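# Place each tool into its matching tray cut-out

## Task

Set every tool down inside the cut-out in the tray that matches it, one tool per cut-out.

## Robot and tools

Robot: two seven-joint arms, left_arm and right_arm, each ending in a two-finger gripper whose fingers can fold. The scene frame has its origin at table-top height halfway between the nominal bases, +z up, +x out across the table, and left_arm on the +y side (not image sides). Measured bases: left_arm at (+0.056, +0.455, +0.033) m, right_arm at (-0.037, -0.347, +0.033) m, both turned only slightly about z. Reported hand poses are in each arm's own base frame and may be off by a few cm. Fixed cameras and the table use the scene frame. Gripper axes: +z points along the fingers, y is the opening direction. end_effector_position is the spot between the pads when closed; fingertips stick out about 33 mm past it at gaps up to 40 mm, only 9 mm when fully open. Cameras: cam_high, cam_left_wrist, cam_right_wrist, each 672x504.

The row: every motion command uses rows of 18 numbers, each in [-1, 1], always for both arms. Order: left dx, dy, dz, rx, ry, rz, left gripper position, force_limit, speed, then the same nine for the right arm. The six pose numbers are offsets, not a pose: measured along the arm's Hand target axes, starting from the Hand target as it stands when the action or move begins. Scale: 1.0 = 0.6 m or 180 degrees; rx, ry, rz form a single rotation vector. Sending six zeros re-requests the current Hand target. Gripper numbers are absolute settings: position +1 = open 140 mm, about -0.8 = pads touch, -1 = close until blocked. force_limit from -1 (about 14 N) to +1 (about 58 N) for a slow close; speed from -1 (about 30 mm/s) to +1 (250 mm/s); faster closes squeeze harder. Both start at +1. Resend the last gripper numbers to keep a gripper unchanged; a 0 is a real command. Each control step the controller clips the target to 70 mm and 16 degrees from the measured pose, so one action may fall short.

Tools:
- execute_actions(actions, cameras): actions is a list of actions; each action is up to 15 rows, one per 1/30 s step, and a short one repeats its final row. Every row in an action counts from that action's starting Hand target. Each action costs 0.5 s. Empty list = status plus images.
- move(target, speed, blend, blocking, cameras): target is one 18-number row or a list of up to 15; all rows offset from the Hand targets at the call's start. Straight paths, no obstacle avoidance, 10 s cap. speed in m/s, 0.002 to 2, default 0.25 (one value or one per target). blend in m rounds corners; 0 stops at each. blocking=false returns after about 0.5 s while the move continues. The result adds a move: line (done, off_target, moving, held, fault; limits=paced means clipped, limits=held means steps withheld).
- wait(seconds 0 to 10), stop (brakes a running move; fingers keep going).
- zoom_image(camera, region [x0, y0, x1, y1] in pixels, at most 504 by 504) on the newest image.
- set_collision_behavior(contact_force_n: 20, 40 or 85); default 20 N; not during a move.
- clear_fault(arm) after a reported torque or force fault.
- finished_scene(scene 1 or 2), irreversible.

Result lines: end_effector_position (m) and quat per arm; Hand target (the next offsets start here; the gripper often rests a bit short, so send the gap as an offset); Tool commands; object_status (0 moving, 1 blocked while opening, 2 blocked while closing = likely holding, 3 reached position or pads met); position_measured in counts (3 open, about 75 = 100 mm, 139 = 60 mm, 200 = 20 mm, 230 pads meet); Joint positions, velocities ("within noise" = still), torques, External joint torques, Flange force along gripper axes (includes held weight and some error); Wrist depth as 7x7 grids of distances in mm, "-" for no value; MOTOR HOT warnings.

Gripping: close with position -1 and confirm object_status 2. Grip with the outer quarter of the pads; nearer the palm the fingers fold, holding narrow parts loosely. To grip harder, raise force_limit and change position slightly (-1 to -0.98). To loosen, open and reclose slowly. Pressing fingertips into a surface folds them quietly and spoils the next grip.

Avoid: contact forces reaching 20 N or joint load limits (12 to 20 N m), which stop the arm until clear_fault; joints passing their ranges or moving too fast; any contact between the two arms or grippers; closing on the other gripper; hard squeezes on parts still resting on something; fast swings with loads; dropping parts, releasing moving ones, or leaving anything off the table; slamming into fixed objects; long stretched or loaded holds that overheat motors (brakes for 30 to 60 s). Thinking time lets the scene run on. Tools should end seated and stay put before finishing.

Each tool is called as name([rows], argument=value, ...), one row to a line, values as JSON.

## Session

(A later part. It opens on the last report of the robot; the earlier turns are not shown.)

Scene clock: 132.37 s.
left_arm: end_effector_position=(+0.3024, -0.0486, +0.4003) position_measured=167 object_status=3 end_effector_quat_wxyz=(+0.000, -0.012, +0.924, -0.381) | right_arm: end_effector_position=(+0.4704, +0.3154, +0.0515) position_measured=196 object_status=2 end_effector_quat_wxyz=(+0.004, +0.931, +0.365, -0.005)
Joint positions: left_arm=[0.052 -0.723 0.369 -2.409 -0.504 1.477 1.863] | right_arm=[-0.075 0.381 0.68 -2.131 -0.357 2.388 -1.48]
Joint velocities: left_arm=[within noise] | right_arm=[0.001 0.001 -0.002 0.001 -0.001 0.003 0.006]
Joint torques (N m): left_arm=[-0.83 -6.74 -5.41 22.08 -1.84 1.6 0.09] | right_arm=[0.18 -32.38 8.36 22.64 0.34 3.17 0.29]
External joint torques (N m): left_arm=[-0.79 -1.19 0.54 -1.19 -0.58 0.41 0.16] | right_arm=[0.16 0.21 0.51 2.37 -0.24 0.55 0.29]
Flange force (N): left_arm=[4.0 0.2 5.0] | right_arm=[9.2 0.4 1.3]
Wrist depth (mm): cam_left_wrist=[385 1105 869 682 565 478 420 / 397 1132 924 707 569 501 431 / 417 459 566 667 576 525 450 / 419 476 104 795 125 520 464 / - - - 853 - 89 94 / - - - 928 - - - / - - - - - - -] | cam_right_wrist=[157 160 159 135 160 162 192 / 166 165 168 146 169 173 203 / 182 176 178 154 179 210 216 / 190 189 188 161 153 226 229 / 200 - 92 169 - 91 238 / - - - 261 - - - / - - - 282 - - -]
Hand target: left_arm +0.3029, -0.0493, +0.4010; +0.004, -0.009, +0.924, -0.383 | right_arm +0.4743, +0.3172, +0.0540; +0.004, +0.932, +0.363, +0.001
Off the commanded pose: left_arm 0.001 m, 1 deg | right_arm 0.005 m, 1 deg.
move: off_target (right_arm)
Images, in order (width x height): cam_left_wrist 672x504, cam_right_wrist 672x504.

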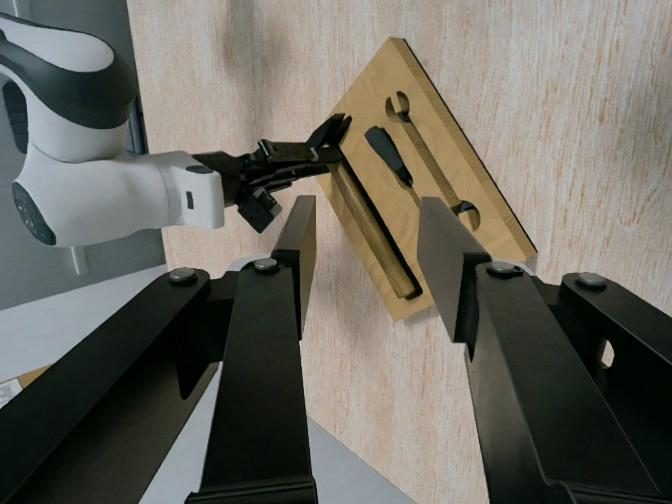

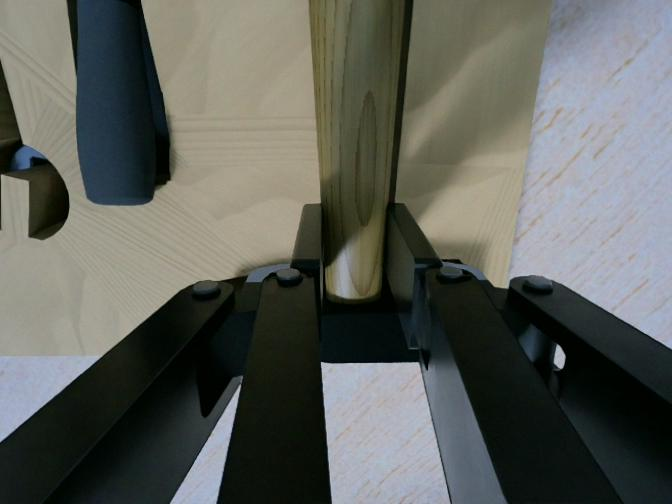

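move([
  [0,0,0,0,0,0,-0.3,0,0,0.001,0.005,0.022,0,0,0,-1,1,-1],
], speed=0.05, cameras=["cam_left_wrist","cam_right_wrist"])

zoom_image(camera="cam_left_wrist", region=[270, 80, 470, 330])

zoom_image(camera="cam_right_wrist", region=[200, 0, 520, 400])

Scene clock: 133.97 s.
left_arm: end_effector_position=(+0.3024, -0.0487, +0.4003) position_measured=167 object_status=3 end_effector_quat_wxyz=(+0.000, -0.012, +0.924, -0.381) | right_arm: end_effector_position=(+0.4737, +0.3142, +0.0407) position_measured=196 object_status=2 end_effector_quat_wxyz=(+0.005, +0.931, +0.364, -0.004)
Joint positions: left_arm=[0.052 -0.724 0.369 -2.409 -0.504 1.477 1.863] | right_arm=[-0.057 0.404 0.655 -2.129 -0.379 2.41 -1.469]
Joint velocities: left_arm=[within noise] | right_arm=[0.001 0 -0.002 0 0 0.003 0.004]
Joint torques (N m): left_arm=[-0.83 -6.7 -5.43 22.07 -1.83 1.6 0.07] | right_arm=[-0.37 -30.71 7.67 21.43 0.11 3.38 0.14]
External joint torques (N m): left_arm=[-0.79 -1.11 0.55 -1.23 -0.57 0.42 0.14] | right_arm=[-0.47 2.73 -0.46 1.53 -0.46 0.76 0.14]
Flange force (N): left_arm=[3.8 0.2 5.1] | right_arm=[12.0 2.1 8.0]
Wrist depth (mm): cam_left_wrist=[393 1074 869 682 566 480 422 / 411 1060 928 703 565 499 433 / 422 457 574 677 582 527 450 / 2253 479 104 727 125 523 463 / - - - 859 - 89 94 / - - - 924 - - - / - - - 896 - - -] | cam_right_wrist=[142 148 149 138 151 152 183 / 142 156 158 147 158 163 194 / - 169 167 155 169 200 205 / 178 178 176 161 152 213 218 / 187 - 92 166 - 91 227 / - - - 248 - - - / - - - 269 - - -]
Hand target: left_arm +0.3029, -0.0493, +0.4010; +0.004, -0.009, +0.924, -0.383 | right_arm +0.4768, +0.3152, +0.0408; +0.004, +0.932, +0.363, +0.001
Off the commanded pose: left_arm 0.001 m, 1 deg | right_arm 0.003 m, 1 deg.
move: done
Images, in order (width x height): cam_left_wrist 672x504, cam_right_wrist 672x504.

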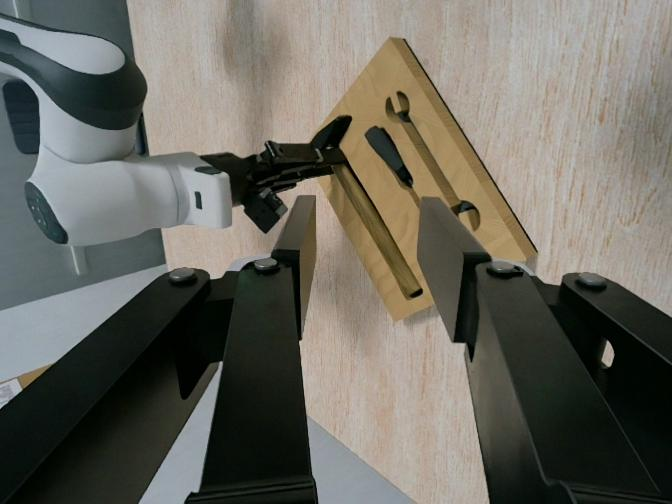

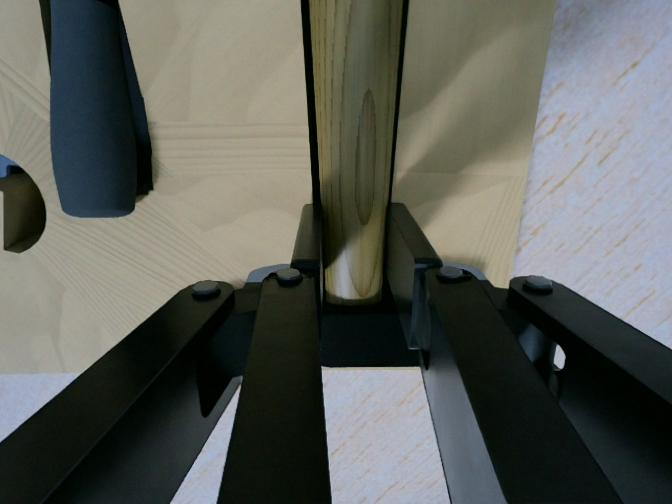

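Scaled by 2.016 from the camera's 672x504 image, which has a finer 960x720 frame.

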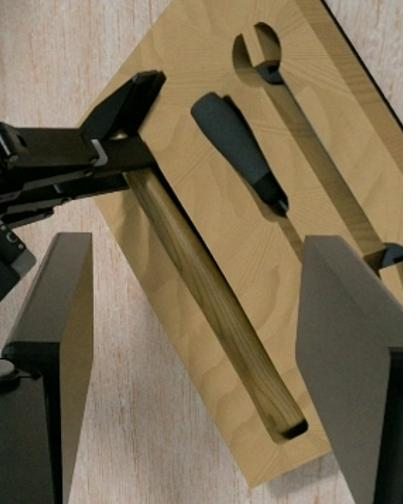

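Scaled by 1.260 from the camera's 672x504 image, which has a finer 960x720 frame.

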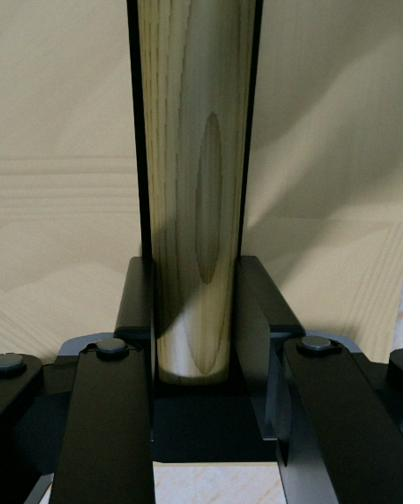

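zoom_image(camera="cam_left_wrist", region=[300, 100, 380, 180])

zoom_image(camera="cam_right_wrist", region=[210, 250, 520, 400])

zoom_image(camera="cam_high", region=[300, 150, 400, 240])

Scaled by 6.300 from the camera's 672x504 image, which has a finer 960x720 frame.

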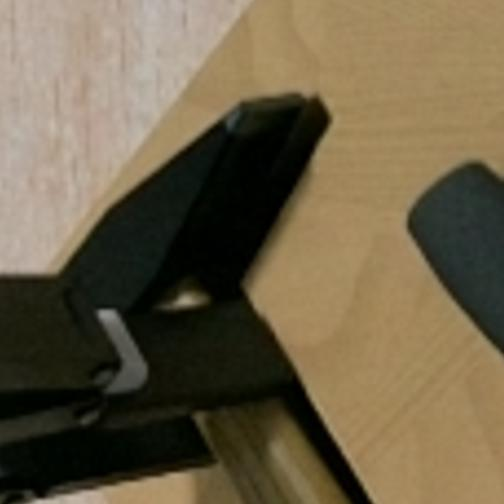

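Scaled by 1.626 from the camera's 672x504 image, which has a finer 960x720 frame.

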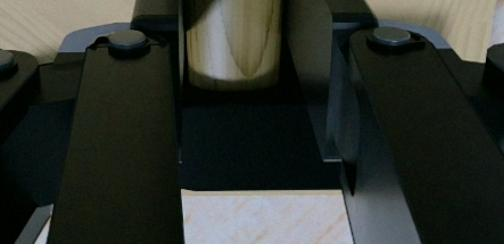

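This scene's latest camera images include none from cam_high. They are from: cam_left_wrist, cam_right_wrist. cam_high's image comes with the result of a call that names it in "cameras".

move([
  [0,0,0,0,0,0,-0.3,0,0,-0.0045,0,-0.001,0,0,0,-1,1,-1],
], speed=0.05, cameras=["cam_high","cam_right_wrist"])

zoom_image(camera="cam_high", region=[310, 150, 410, 350])

Scene clock: 135.20 s.
left_arm: end_effector_position=(+0.3024, -0.0487, +0.4003) position_measured=167 object_status=3 end_effector_quat_wxyz=(+0.000, -0.012, +0.924, -0.381) | right_arm: end_effector_position=(+0.4736, +0.3141, +0.0412) position_measured=196 object_status=2 end_effector_quat_wxyz=(+0.005, +0.931, +0.365, -0.001)
Joint positions: left_arm=[0.052 -0.724 0.369 -2.409 -0.504 1.477 1.863] | right_arm=[-0.057 0.398 0.654 -2.136 -0.379 2.418 -1.468]
Joint velocities: left_arm=[within noise] | right_arm=[0 -0.001 -0.001 -0.003 0 0.003 0]
Joint torques (N m): left_arm=[-0.84 -6.74 -5.43 22.06 -1.83 1.6 0.07] | right_arm=[-1.09 -31.42 7.7 19.87 0.41 2.79 0]
External joint torques (N m): left_arm=[-0.89 -0.99 0.46 -1.32 -0.57 0.4 0.14] | right_arm=[-1.11 1.93 -0.25 -0.12 -0.16 0.14 0]
Flange force (N): left_arm=[3.5 0.2 5.3] | right_arm=[2.9 1.9 3.8]
Wrist depth (mm): cam_left_wrist=[401 1100 869 685 560 480 421 / 416 1074 917 710 566 500 432 / 420 468 590 678 580 521 450 / - 463 103 725 126 520 464 / - - - 863 - 89 94 / - - - 924 - - - / - - - - - - -] | cam_right_wrist=[- 150 151 137 151 153 185 / - 157 159 147 160 163 194 / - 164 168 156 169 201 206 / 178 178 176 161 152 215 220 / 187 - 92 166 - 91 228 / - - - 248 - - - / - - - 267 - - -]
Hand target: left_arm +0.3029, -0.0493, +0.4010; +0.004, -0.009, +0.924, -0.383 | right_arm +0.4748, +0.3134, +0.0414; +0.004, +0.932, +0.363, +0.001
Off the commanded pose: left_arm 0.001 m, 1 deg | right_arm 0.001 m, 0 deg.
move: done
Images, in order (width x height): cam_high 672x504, cam_right_wrist 672x504.

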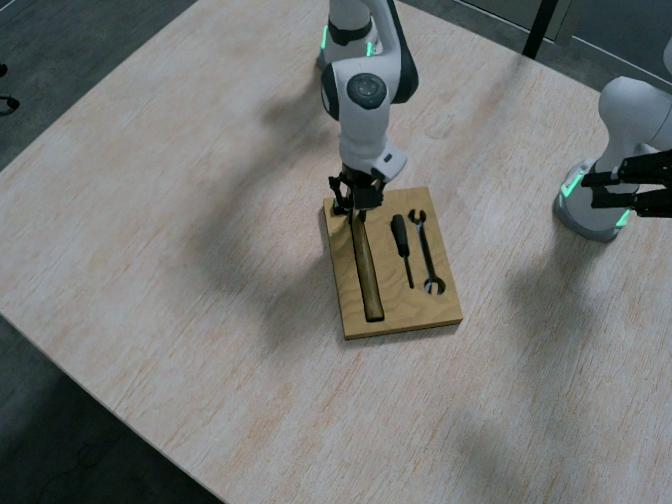

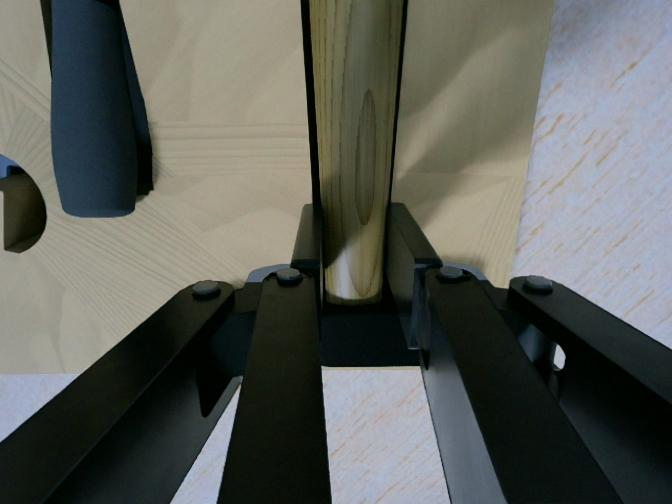

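Scaled by 2.520 from the camera's 672x504 image, which has a finer 960x720 frame.

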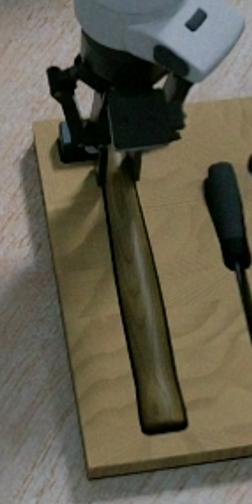

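move([
  [0,0,0,0,0,0,-0.3,0,0,0,0,-0.005,0,0,0,-0.45,0,-1],
], cameras=["cam_left_wrist","cam_right_wrist","cam_high"])

zoom_image(camera="cam_left_wrist", region=[270, 80, 470, 330])

Scene clock: 136.00 s.
left_arm: end_effector_position=(+0.3024, -0.0487, +0.4003) position_measured=167 object_status=3 end_effector_quat_wxyz=(+0.000, -0.012, +0.924, -0.381) | right_arm: end_effector_position=(+0.4755, +0.3131, +0.0437) position_measured=186 object_status=3 end_effector_quat_wxyz=(+0.005, +0.932, +0.363, +0.001)
Joint positions: left_arm=[0.052 -0.724 0.369 -2.409 -0.504 1.477 1.863] | right_arm=[-0.063 0.393 0.657 -2.137 -0.378 2.418 -1.468]
Joint velocities: left_arm=[within noise] | right_arm=[-0.005 0 0.005 0 0 0 0]
Joint torques (N m): left_arm=[-0.83 -6.72 -5.4 22.07 -1.85 1.6 0.09] | right_arm=[-0.4 -31.65 8.78 20.61 0.92 2.69 -0.07]
External joint torques (N m): left_arm=[-0.76 -1.25 0.59 -1.13 -0.59 0.43 0.16] | right_arm=[-0.45 1.54 0.87 0.55 0.34 0.03 -0.07]
Flange force (N): left_arm=[4.1 0.2 4.9] | right_arm=[4.1 1.1 0.8]
Wrist depth (mm): cam_left_wrist=[396 1079 869 687 562 480 418 / 410 1095 936 701 567 502 431 / 416 462 550 669 579 523 450 / - 478 103 734 126 520 465 / - - - 850 - 89 94 / - - - 936 - - - / - - - - - - -] | cam_right_wrist=[146 152 153 146 154 157 187 / 146 159 162 152 162 193 197 / - 170 171 159 172 206 209 / 180 181 178 169 168 216 222 / - - 92 170 - 91 231 / - - - 251 - - - / - - - 270 - - -]
Hand target: left_arm +0.3029, -0.0493, +0.4010; +0.004, -0.009, +0.924, -0.383 | right_arm +0.4748, +0.3135, +0.0444; +0.004, +0.932, +0.363, +0.001
Off the commanded pose: left_arm 0.001 m, 1 deg | right_arm 0.001 m, 0 deg.
move: done

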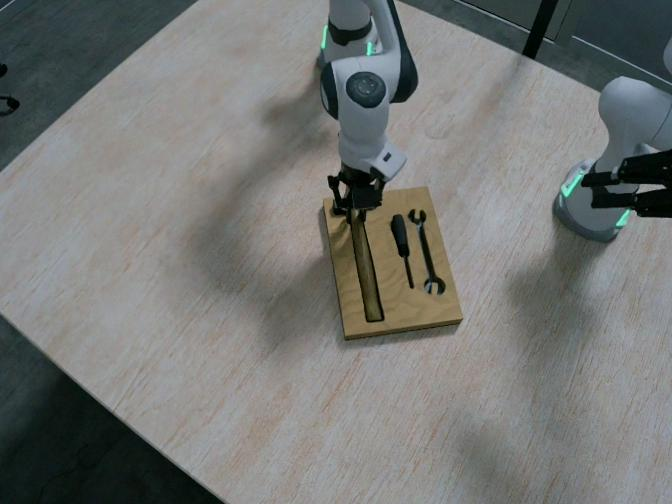

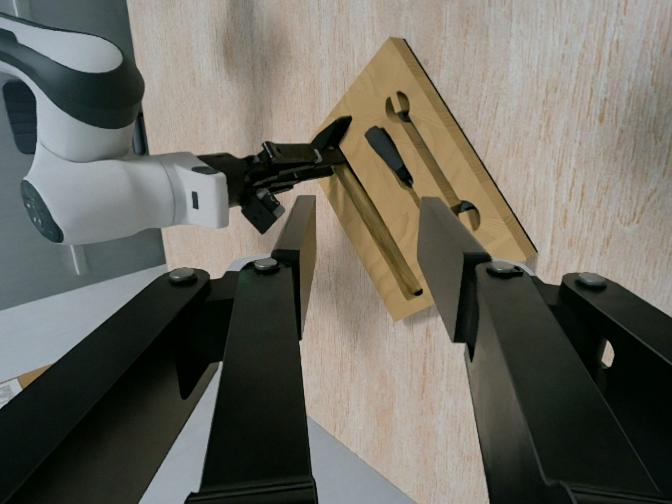

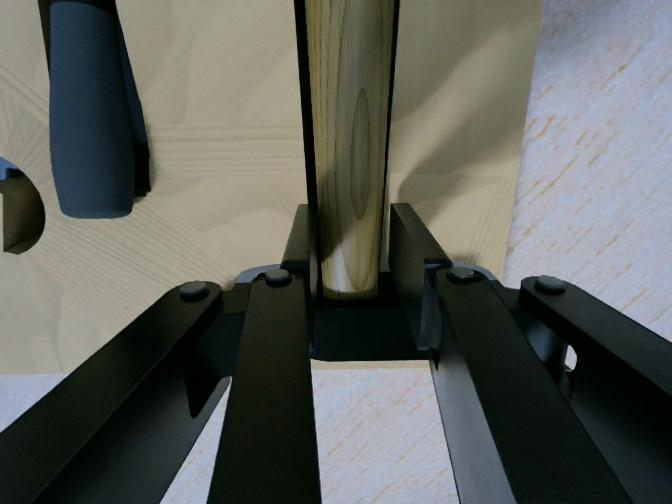

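Scaled by 2.016 from the camera's 672x504 image, which has a finer 960x720 frame.

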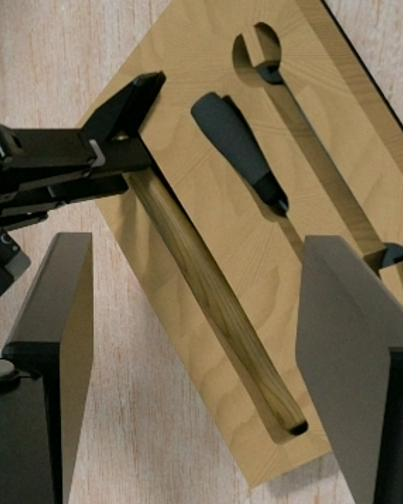

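move([
  [0,0,0,0,0,0,-0.3,0,0,0,0.004,0,0,0,0,-0.3,0,-1],
  [0,0,0,0,0,0,-0.3,0,0,0,0.004,-0.15,0,0,0,-0.3,0,-1],
  [0,0,0,0,0,0,-0.3,0,0,-0.25,0.2,-0.3,0,0,0,-0.3,0,-1],
], speed=[0.1,0.1,0.2], cameras=["all"])

zoom_image(camera="cam_high", region=[300, 180, 480, 350])

zoom_image(camera="cam_left_wrist", region=[270, 30, 550, 330])

Scene clock: 140.83 s.
left_arm: end_effector_position=(+0.3024, -0.0487, +0.4003) position_measured=167 object_status=3 end_effector_quat_wxyz=(+0.000, -0.012, +0.924, -0.381) | right_arm: end_effector_position=(+0.4465, +0.1251, +0.2265) position_measured=167 object_status=3 end_effector_quat_wxyz=(+0.006, +0.933, +0.360, +0.003)
Joint positions: left_arm=[0.052 -0.724 0.369 -2.409 -0.504 1.477 1.863] | right_arm=[-0.261 -0.302 0.508 -2.34 0.154 2.078 -2.154]
Joint velocities: left_arm=[within noise] | right_arm=[0 0.001 0.002 -0.001 0 0 -0.006]
Joint torques (N m): left_arm=[-0.83 -6.73 -5.39 22.05 -1.83 1.6 0.08] | right_arm=[0.37 -16.27 -4.84 24.53 0.85 2.48 -0.29]
External joint torques (N m): left_arm=[-0.83 -1.14 0.5 -1.25 -0.57 0.4 0.15] | right_arm=[0.36 1.53 -0.31 0.3 0.04 -0.17 -0.29]
Flange force (N): left_arm=[3.9 0.2 5.2] | right_arm=[4.1 3.0 0.4]
Wrist depth (mm): cam_left_wrist=[- 1064 853 682 565 480 423 / 2392 1166 921 703 567 500 433 / 566 1215 1009 737 580 521 450 / - 1589 103 730 126 520 462 / - - - 850 - 89 94 / - - - 928 - - - / - - - - - - -] | cam_right_wrist=[312 306 318 346 346 347 350 / 359 364 363 366 365 367 369 / 381 383 382 384 383 389 388 / 402 404 398 407 144 406 416 / - - - 431 - 85 91 / - - - 464 - - - / - - - 492 - - -]
Hand target: left_arm +0.3029, -0.0493, +0.4010; +0.004, -0.009, +0.924, -0.383 | right_arm +0.4446, +0.1249, +0.2256; +0.004, +0.932, +0.363, +0.001
Off the commanded pose: left_arm 0.001 m, 1 deg | right_arm 0.002 m, 0 deg.
move: done

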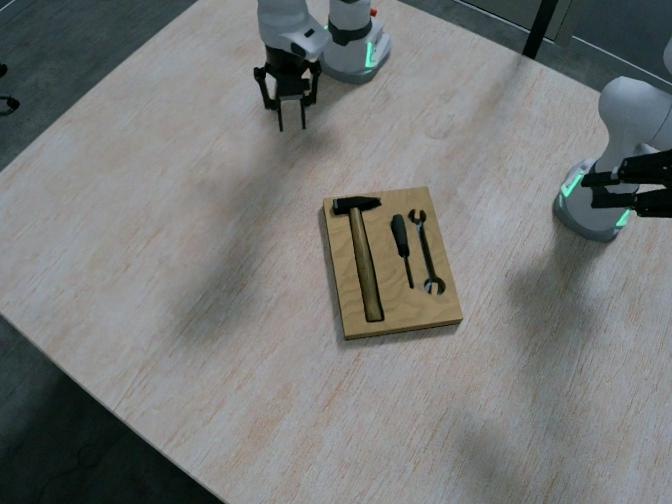

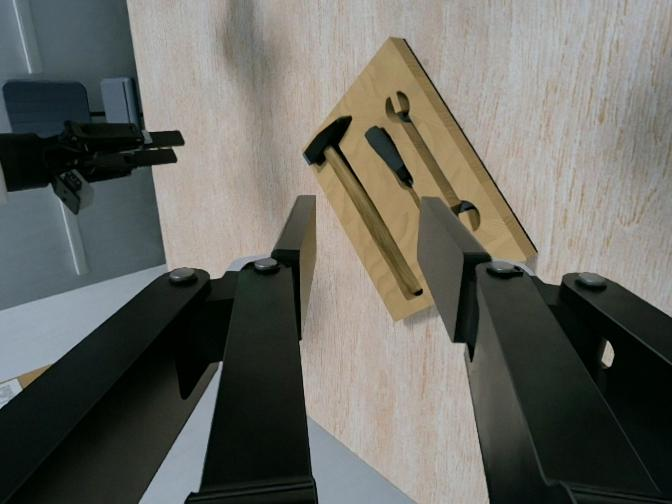

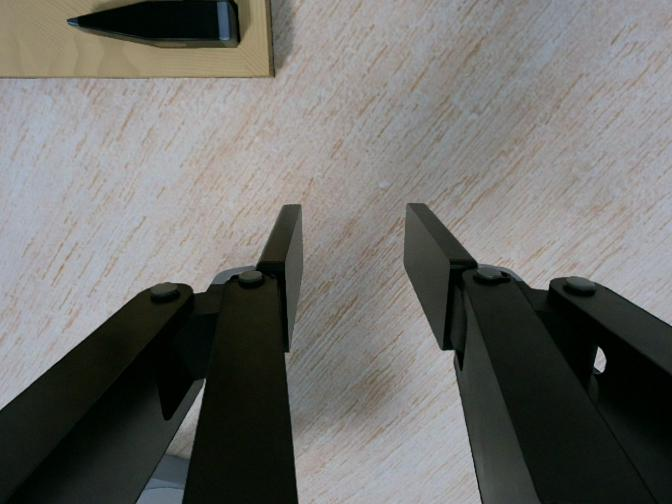

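Scaled by 2.800 from the camera's 672x504 image, which has a finer 960x720 frame.

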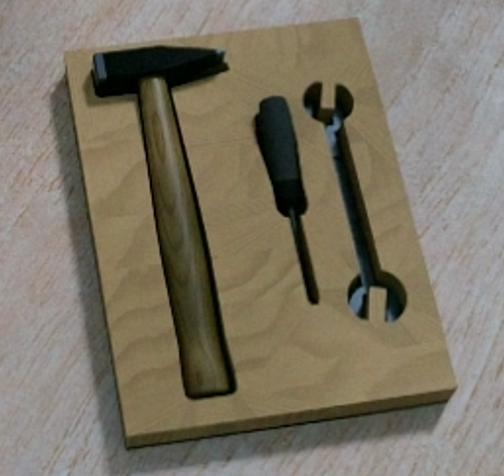

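Scaled by 1.680 from the camera's 672x504 image, which has a finer 960x720 frame.

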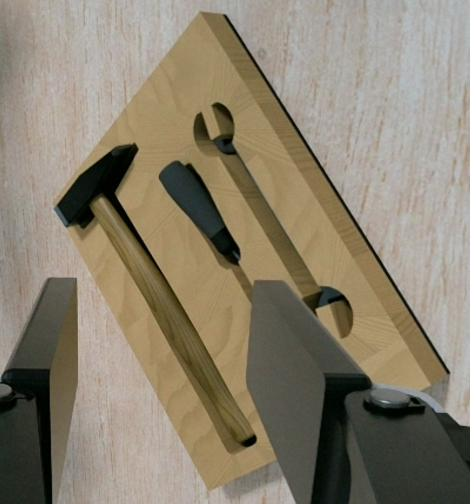

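move([
  [0,0,0,0,0,0,-0.3,0,0,0.08,-0.2,-0.05,0,0,0,-0.3,0,-1],
], cameras=["cam_right_wrist"])

zoom_image(camera="cam_right_wrist", region=[150, 0, 450, 300])

Scene clock: 142.87 s.
left_arm: end_effector_position=(+0.3024, -0.0487, +0.4003) position_measured=167 object_status=3 end_effector_quat_wxyz=(+0.000, -0.012, +0.924, -0.381) | right_arm: end_effector_position=(+0.4003, +0.2450, +0.2548) position_measured=167 object_status=3 end_effector_quat_wxyz=(+0.006, +0.930, +0.367, +0.003)
Joint positions: left_arm=[0.052 -0.724 0.369 -2.409 -0.504 1.477 1.863] | right_arm=[-0.187 -0.346 0.68 -2.264 0.221 1.986 -1.948]
Joint velocities: left_arm=[within noise] | right_arm=[-0.001 0.001 0 -0.001 0 0 0.005]
Joint torques (N m): left_arm=[-0.81 -6.7 -5.37 22.05 -1.84 1.61 0.08] | right_arm=[-0.62 -12.41 -6.31 25.5 1.26 2.49 0.33]
External joint torques (N m): left_arm=[-0.79 -1.12 0.58 -1.23 -0.57 0.42 0.15] | right_arm=[-0.58 1.3 0.5 1.23 0.43 -0.17 0.33]
Flange force (N): left_arm=[3.8 0.3 5.0] | right_arm=[9.3 1.3 -1.4]
Wrist depth (mm): cam_left_wrist=[- 1110 853 689 562 484 420 / 463 552 928 710 566 502 436 / - 1234 1018 723 579 523 449 / - 1268 103 732 126 524 463 / - - - 866 - 88 94 / - - - 928 - - - / - - - - - - -] | cam_right_wrist=[367 341 339 334 364 372 376 / 385 355 356 357 389 393 396 / 410 407 410 414 414 415 414 / 433 431 139 435 144 437 442 / - - - 464 - 85 91 / - - - 497 - - - / - - - 522 - - -]
Hand target: left_arm +0.3029, -0.0493, +0.4010; +0.004, -0.009, +0.924, -0.383 | right_arm +0.3987, +0.2460, +0.2545; +0.004, +0.932, +0.363, +0.001
Off the commanded pose: left_arm 0.001 m, 1 deg | right_arm 0.002 m, 1 deg.
move: done
Images, in order (width x height): cam_right_wrist 672x504.

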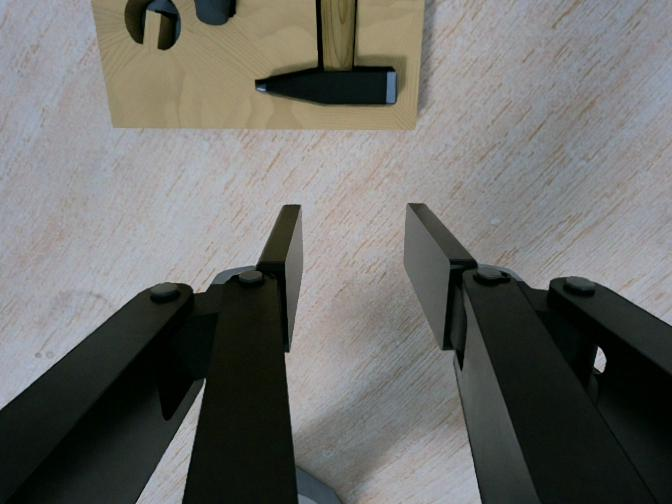

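Scaled by 1.680 from the camera's 672x504 image, which has a finer 960x720 frame.

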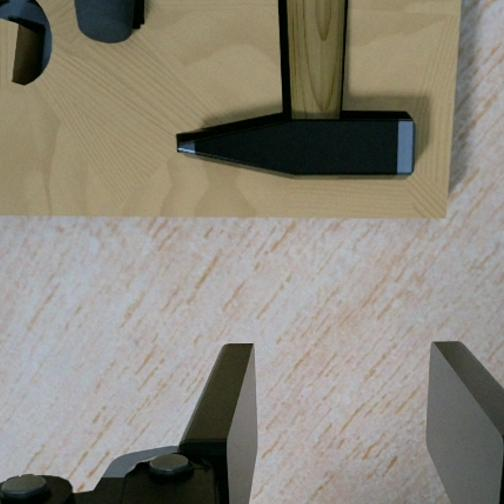

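move([
  [0,0,0,0,0,0,-0.3,0,0,0.17,0,0.13,0,0,0,-0.3,0,-1],
], cameras=["cam_right_wrist"])

zoom_image(camera="cam_right_wrist", region=[200, 0, 480, 250])

Scene clock: 145.07 s.
left_arm: end_effector_position=(+0.3024, -0.0487, +0.4003) position_measured=167 object_status=3 end_effector_quat_wxyz=(+0.000, -0.012, +0.924, -0.381) | right_arm: end_effector_position=(+0.4744, +0.3162, +0.1773) position_measured=167 object_status=3 end_effector_quat_wxyz=(+0.002, +0.931, +0.365, +0.003)
Joint positions: left_arm=[0.052 -0.724 0.369 -2.409 -0.504 1.477 1.863] | right_arm=[-0.169 0.146 0.783 -2.05 -0.129 2.155 -1.638]
Joint velocities: left_arm=[within noise] | right_arm=[-0.001 0.001 -0.002 -0.001 0.001 0 0.009]
Joint torques (N m): left_arm=[-0.84 -6.7 -5.38 22.06 -1.84 1.61 0.07] | right_arm=[0.36 -23.76 3.28 25.02 0.39 2.5 0.23]
External joint torques (N m): left_arm=[-0.89 -1.02 0.49 -1.3 -0.58 0.41 0.14] | right_arm=[0.24 2.54 -0.26 1.28 -0.35 -0.17 0.23]
Flange force (N): left_arm=[3.6 0.2 5.2] | right_arm=[16.8 1.8 2.9]
Wrist depth (mm): cam_left_wrist=[- 1160 863 682 567 481 420 / 2297 1254 924 712 573 501 434 / 421 467 590 705 580 524 449 / - 1190 103 721 126 523 466 / - - - 853 - 89 94 / - - - 921 - - - / - - - - - - -] | cam_right_wrist=[272 275 270 269 274 305 305 / 310 287 283 285 289 320 322 / 336 305 301 305 310 339 340 / 355 319 313 295 144 355 359 / - - - 380 - 85 91 / - - - 406 - - - / - - - 439 - - -]
Hand target: left_arm +0.3029, -0.0493, +0.4010; +0.004, -0.009, +0.924, -0.383 | right_arm +0.4742, +0.3144, +0.1764; +0.004, +0.932, +0.363, +0.001
Off the commanded pose: left_arm 0.001 m, 1 deg | right_arm 0.002 m, 0 deg.
move: done
Images, in order (width x height): cam_right_wrist 672x504.

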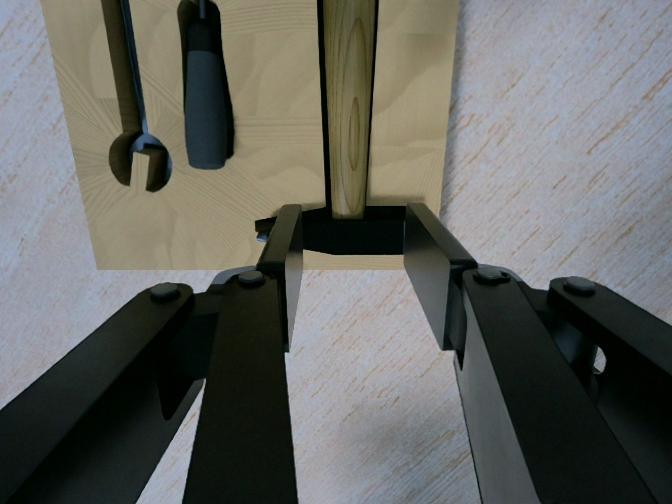

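Scaled by 1.800 from the camera's 672x504 image, which has a finer 960x720 frame.

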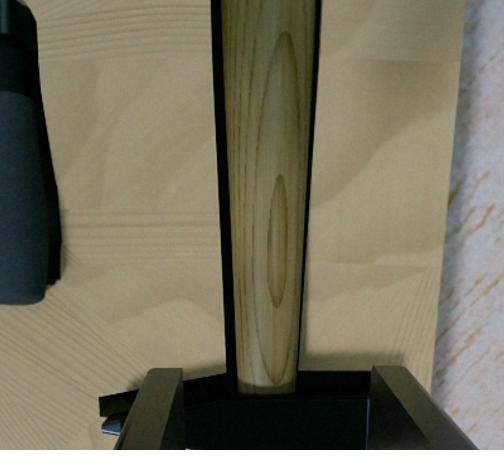

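move([
  [0,0,0,0,0,0,-0.3,0,0,-0.13,0,0.03,0,0,0,-0.3,0,-1],
], cameras=["cam_right_wrist"])

zoom_image(camera="cam_right_wrist", region=[230, 0, 450, 160])

Scene clock: 147.33 s.
left_arm: end_effector_position=(+0.3024, -0.0487, +0.4003) position_measured=167 object_status=3 end_effector_quat_wxyz=(+0.000, -0.012, +0.924, -0.381) | right_arm: end_effector_position=(+0.4160, +0.2607, +0.1579) position_measured=167 object_status=3 end_effector_quat_wxyz=(+0.006, +0.933, +0.361, -0.001)
Joint positions: left_arm=[0.052 -0.724 0.369 -2.409 -0.504 1.477 1.863] | right_arm=[-0.192 -0.12 0.749 -2.34 0.09 2.245 -1.813]
Joint velocities: left_arm=[within noise] | right_arm=[0.001 -0.001 0.001 -0.001 0 0.001 -0.005]
Joint torques (N m): left_arm=[-0.85 -6.72 -5.4 22.06 -1.84 1.61 0.09] | right_arm=[0.38 -17.73 -2.81 23.36 1.13 2.91 -0.32]
External joint torques (N m): left_arm=[-0.8 -1.17 0.55 -1.21 -0.57 0.42 0.16] | right_arm=[0.37 0.7 -0.3 0.35 0.43 0.29 -0.33]
Flange force (N): left_arm=[3.9 0.2 5.1] | right_arm=[0.9 0.8 0.5]
Wrist depth (mm): cam_left_wrist=[- 1116 859 689 562 479 422 / 422 519 856 714 570 501 434 / 423 582 979 725 579 521 451 / - 1326 103 727 126 524 466 / - - - 859 - 88 94 / - - - 921 - - - / - - - - - - -] | cam_right_wrist=[254 255 254 253 257 288 289 / 265 266 265 250 268 302 305 / 316 316 317 318 321 321 321 / 337 335 328 338 145 336 341 / - - - 361 - 85 91 / - - - 388 - - - / - - - 415 - - -]
Hand target: left_arm +0.3029, -0.0493, +0.4010; +0.004, -0.009, +0.924, -0.383 | right_arm +0.4168, +0.2615, +0.1585; +0.004, +0.932, +0.363, +0.001
Off the commanded pose: left_arm 0.001 m, 1 deg | right_arm 0.001 m, 0 deg.
move: done
Images, in order (width x height): cam_right_wrist 672x504.

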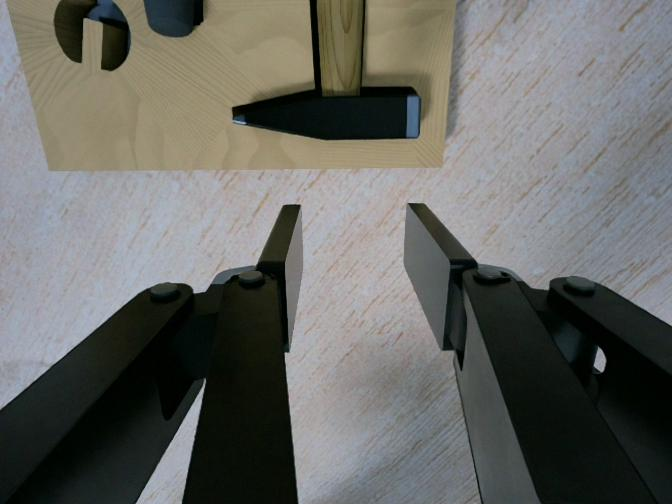

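Scaled by 2.291 from the camera's 672x504 image, which has a finer 960x720 frame.

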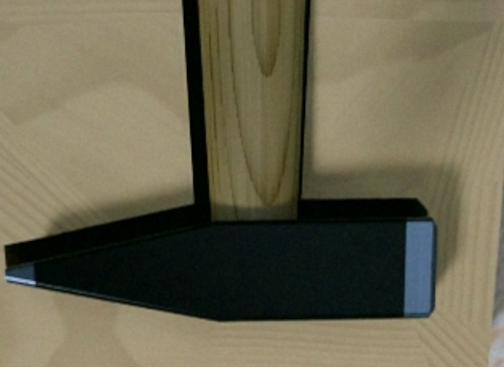

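move([
  [0,0,0,0,0,0,-0.3,0,0,0.008,-0.008,0.09,0,0,0,-1,-1,0],
  [0,0,0,0,0,0,-0.3,0,0,0.008,-0.008,0.168,0,0,0,-1,-1,0],
], speed=[0.15,0.08], cameras=["cam_right_wrist","cam_left_wrist","cam_high"])

zoom_image(camera="cam_left_wrist", region=[280, 80, 400, 200])

Scene clock: 150.73 s.
left_arm: end_effector_position=(+0.3024, -0.0487, +0.4003) position_measured=167 object_status=3 end_effector_quat_wxyz=(+0.000, -0.012, +0.924, -0.381) | right_arm: end_effector_position=(+0.4159, +0.2671, +0.0577) position_measured=233 object_status=3 end_effector_quat_wxyz=(+0.004, +0.931, +0.365, -0.001)
Joint positions: left_arm=[0.052 -0.724 0.369 -2.409 -0.504 1.477 1.863] | right_arm=[-0.167 0.142 0.732 -2.405 -0.171 2.5 -1.621]
Joint velocities: left_arm=[within noise] | right_arm=[0 0.001 0 0 0 0 0.005]
Joint torques (N m): left_arm=[-0.83 -6.73 -5.43 22.07 -1.84 1.61 0.06] | right_arm=[0.37 -21.57 2.77 20.97 0.17 2.9 0.26]
External joint torques (N m): left_arm=[-0.79 -1.11 0.58 -1.23 -0.58 0.43 0.13] | right_arm=[0.39 2.43 -0.11 0.97 -0.36 0.24 0.26]
Flange force (N): left_arm=[3.8 0.3 5.1] | right_arm=[13.1 0.9 9.5]
Wrist depth (mm): cam_left_wrist=[397 1064 859 682 563 482 424 / 438 1074 671 689 563 502 431 / - 1190 992 730 580 524 451 / - 1424 103 730 126 523 466 / - - - 866 - 88 94 / - - - 921 - - - / - - - - - - -] | cam_right_wrist=[166 165 165 156 166 170 200 / 173 173 172 156 157 205 210 / 183 183 184 184 185 219 223 / 232 232 234 124 232 235 237 / 247 244 86 - 85 85 252 / - - - - - - - / - - - - - - -]
Hand target: left_arm +0.3029, -0.0493, +0.4010; +0.004, -0.009, +0.924, -0.383 | right_arm +0.4175, +0.2676, +0.0577; +0.004, +0.932, +0.363, +0.001
Off the commanded pose: left_arm 0.001 m, 1 deg | right_arm 0.002 m, 0 deg.
move: done

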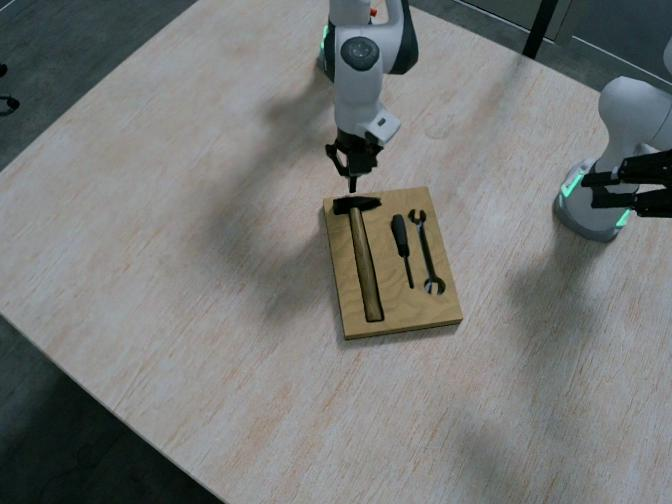

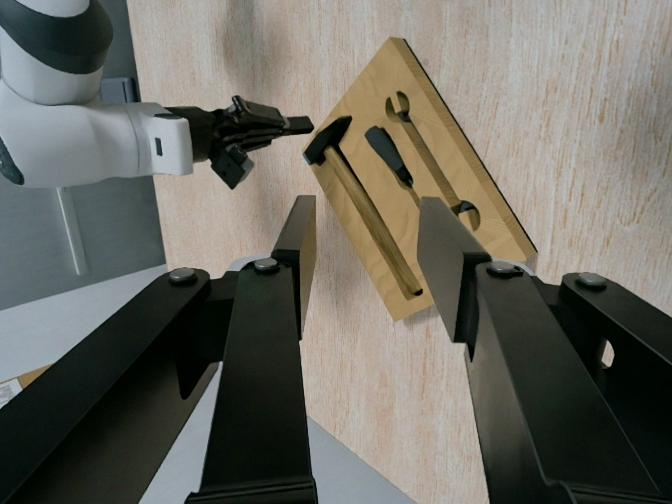

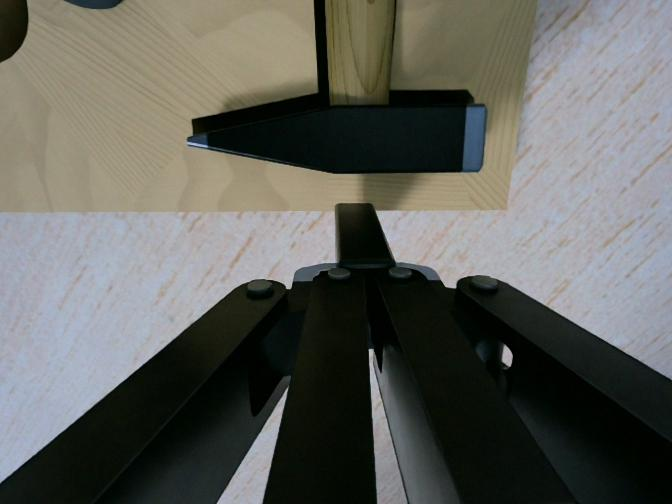

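Scaled by 4.200 from the camera's 672x504 image, which has a finer 960x720 frame.

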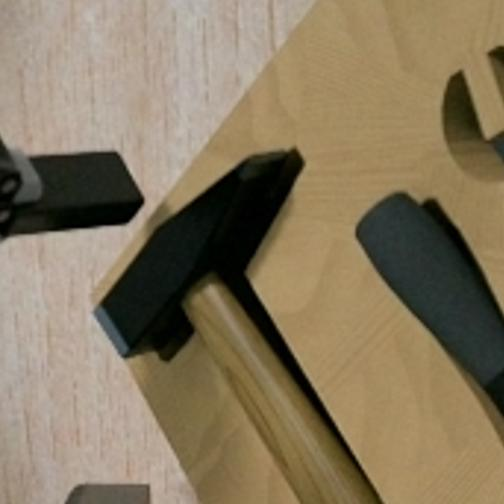

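move([
  [0,0,0,0,0,0,-0.3,0,0,0,0,0.009,0,0,0,-1,-1,0],
  [0,0,0,0,0,0,-0.3,0,0,0.0275,0,0.009,0,0,0,-1,-1,0],
], speed=[0.05,0.03], cameras=["cam_right_wrist","cam_left_wrist"])

zoom_image(camera="cam_left_wrist", region=[280, 80, 400, 200])

Scene clock: 153.03 s.
left_arm: end_effector_position=(+0.3024, -0.0487, +0.4003) position_measured=167 object_status=3 end_effector_quat_wxyz=(+0.000, -0.012, +0.924, -0.381) | right_arm: end_effector_position=(+0.4303, +0.2802, +0.0532) position_measured=233 object_status=3 end_effector_quat_wxyz=(+0.002, +0.931, +0.365, +0.003)
Joint positions: left_arm=[0.052 -0.724 0.369 -2.409 -0.504 1.477 1.863] | right_arm=[-0.127 0.205 0.697 -2.349 -0.23 2.5 -1.574]
Joint velocities: left_arm=[within noise] | right_arm=[0 -0.001 0 0 0.001 -0.001 0.006]
Joint torques (N m): left_arm=[-0.85 -6.7 -5.4 22.06 -1.84 1.61 0.07] | right_arm=[0.41 -23.96 4.03 20.87 0.19 2.52 0.21]
External joint torques (N m): left_arm=[-0.84 -1.13 0.52 -1.22 -0.57 0.43 0.14] | right_arm=[0.36 2.46 -0.13 1.06 -0.34 -0.14 0.21]
Flange force (N): left_arm=[3.8 0.2 5.1] | right_arm=[13.1 0.9 8.1]
Wrist depth (mm): cam_left_wrist=[393 1069 859 687 566 481 421 / 434 1121 838 689 570 500 434 / - 482 914 718 579 524 450 / - 1398 103 723 126 525 466 / - - - 856 - 89 94 / - - - 921 - - - / - - - - - - -] | cam_right_wrist=[144 161 162 168 163 166 196 / 170 170 170 180 172 203 206 / 179 179 184 186 186 215 217 / 190 190 191 129 189 230 231 / 241 239 86 - 85 85 246 / - - - - - - - / - - - - - - -]
Hand target: left_arm +0.3029, -0.0493, +0.4010; +0.004, -0.009, +0.924, -0.383 | right_arm +0.4297, +0.2787, +0.0522; +0.004, +0.932, +0.363, +0.001
Off the commanded pose: left_arm 0.001 m, 1 deg | right_arm 0.002 m, 0 deg.
move: done
Images, in order (width x height): cam_left_wrist 672x504, cam_right_wrist 672x504.

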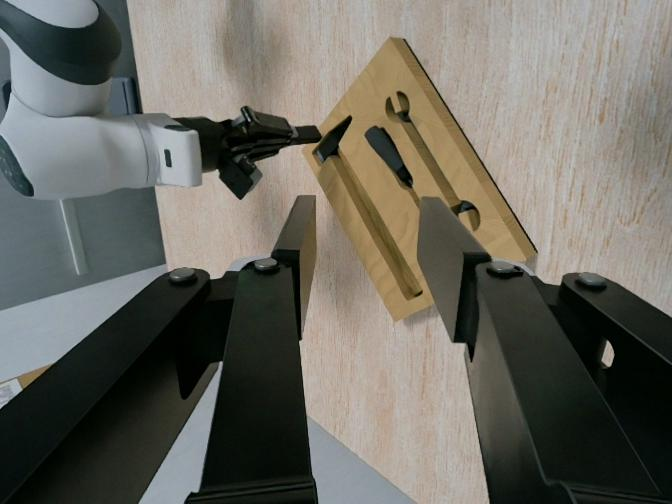

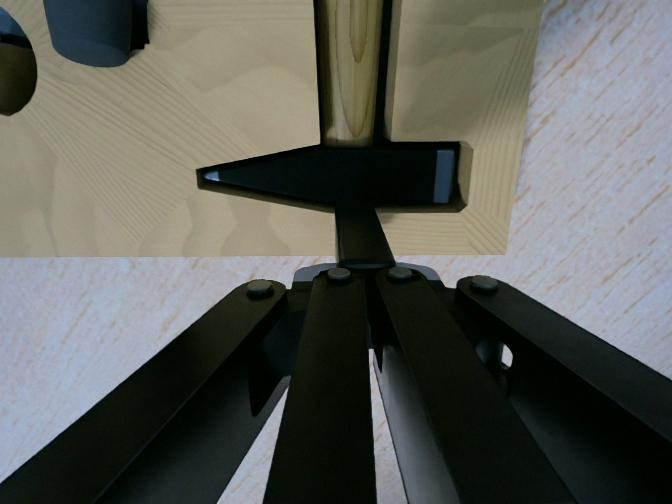

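Scaled by 4.200 from the camera's 672x504 image, which has a finer 960x720 frame.

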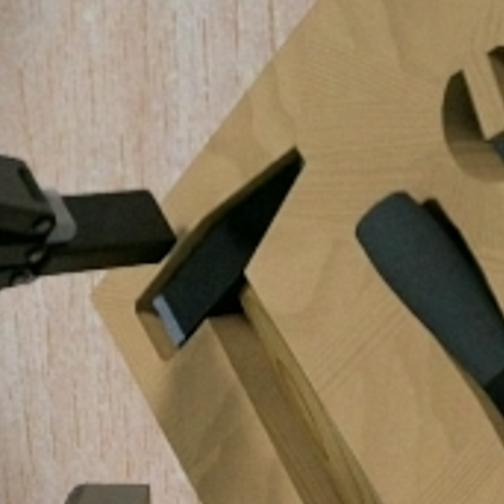

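move([
  [0,0,0,0,0,0,-0.3,0,0,-0.015,0,0,0,0,0,-1,-1,0],
  [0,0,0,0,0,0,-0.3,0,0,-0.015,0,-0.15,0,0,0,-1,-1,0],
  [0,0,0,0,0,0,-0.3,0,0,0.12,-0.15,-0.3,0,0,0,-1,-1,0],
], speed=[0.05,0.15,0.25], blend=[0.003,0.02,0], cameras=["all"])

zoom_image(camera="cam_right_wrist", region=[20, 0, 420, 300])

zoom_image(camera="cam_left_wrist", region=[350, 70, 500, 240])

Scene clock: 155.97 s.
left_arm: end_effector_position=(+0.3024, -0.0487, +0.4003) position_measured=167 object_status=3 end_effector_quat_wxyz=(+0.000, -0.012, +0.924, -0.381) | right_arm: end_effector_position=(+0.4208, +0.3969, +0.2322) position_measured=233 object_status=3 end_effector_quat_wxyz=(+0.002, +0.931, +0.366, +0.003)
Joint positions: left_arm=[0.052 -0.724 0.369 -2.409 -0.504 1.477 1.863] | right_arm=[-0.036 0.115 0.824 -1.936 -0.099 2.016 -1.492]
Joint velocities: left_arm=[within noise] | right_arm=[0.001 0 0 0.003 -0.001 0 0.006]
Joint torques (N m): left_arm=[-0.82 -6.74 -5.4 22.06 -1.84 1.6 0.1] | right_arm=[0.35 -22.64 2.71 25.83 0.45 2.48 0.19]
External joint torques (N m): left_arm=[-0.77 -1.17 0.57 -1.24 -0.57 0.41 0.17] | right_arm=[0.37 2.53 -0.13 1.22 -0.34 -0.2 0.19]
Flange force (N): left_arm=[4.1 0.3 5.1] | right_arm=[17.8 -1.1 0.6]
Wrist depth (mm): cam_left_wrist=[- 1116 847 682 563 476 420 / 2368 1126 872 703 569 503 432 / 330 404 947 734 577 524 451 / - 1268 104 723 126 523 465 / - - - 863 - 88 94 / - - - 928 - - - / - - - - - - -] | cam_right_wrist=[349 350 325 319 321 323 353 / 367 369 343 340 340 341 371 / 388 388 371 358 360 358 392 / 412 414 402 124 377 411 416 / 437 427 86 - 85 85 443 / - - - - - - - / - - - - - - -]
Hand target: left_arm +0.3029, -0.0493, +0.4010; +0.004, -0.009, +0.924, -0.383 | right_arm +0.4211, +0.3950, +0.2314; +0.004, +0.932, +0.363, +0.001
Off the commanded pose: left_arm 0.001 m, 1 deg | right_arm 0.002 m, 0 deg.
move: done

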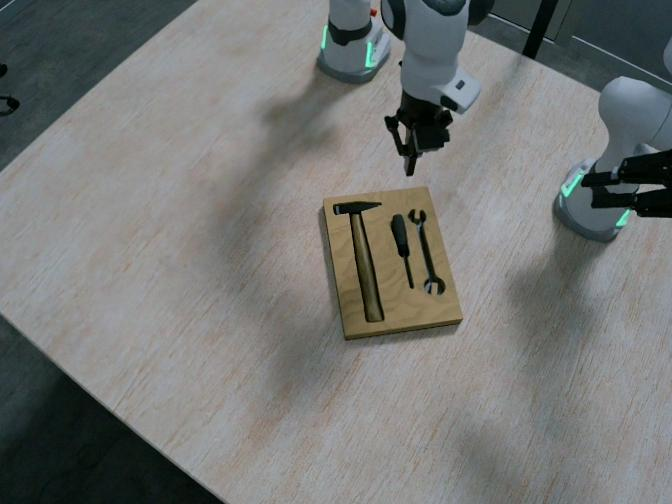

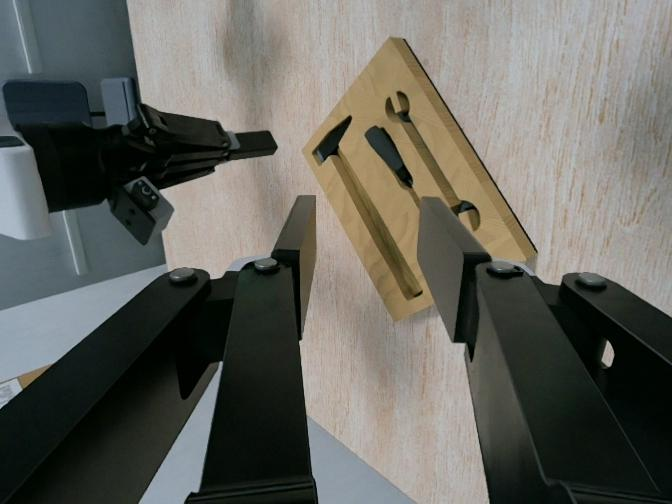

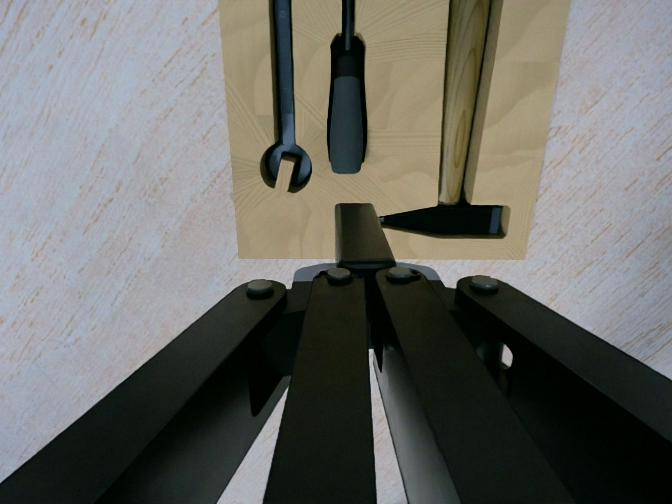

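Scaled by 1.260 from the camera's 672x504 image, which has a finer 960x720 frame.

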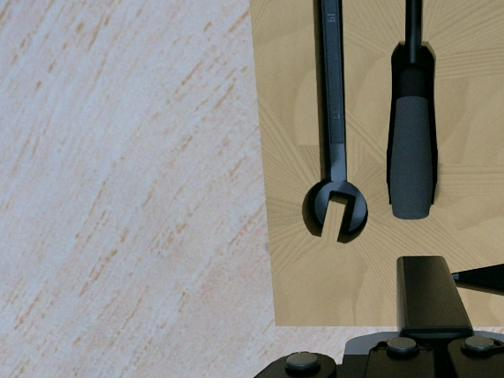

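Scaled by 2.965 from the camera's 672x504 image, which has a finer 960x720 frame.

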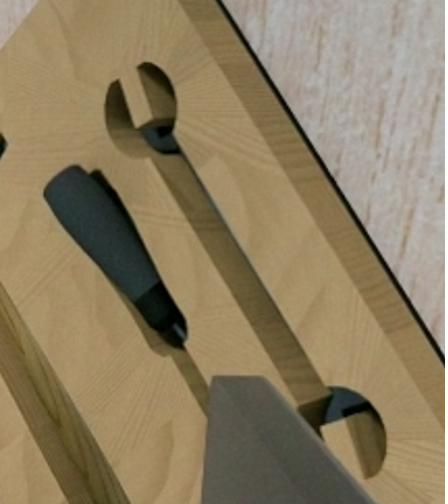

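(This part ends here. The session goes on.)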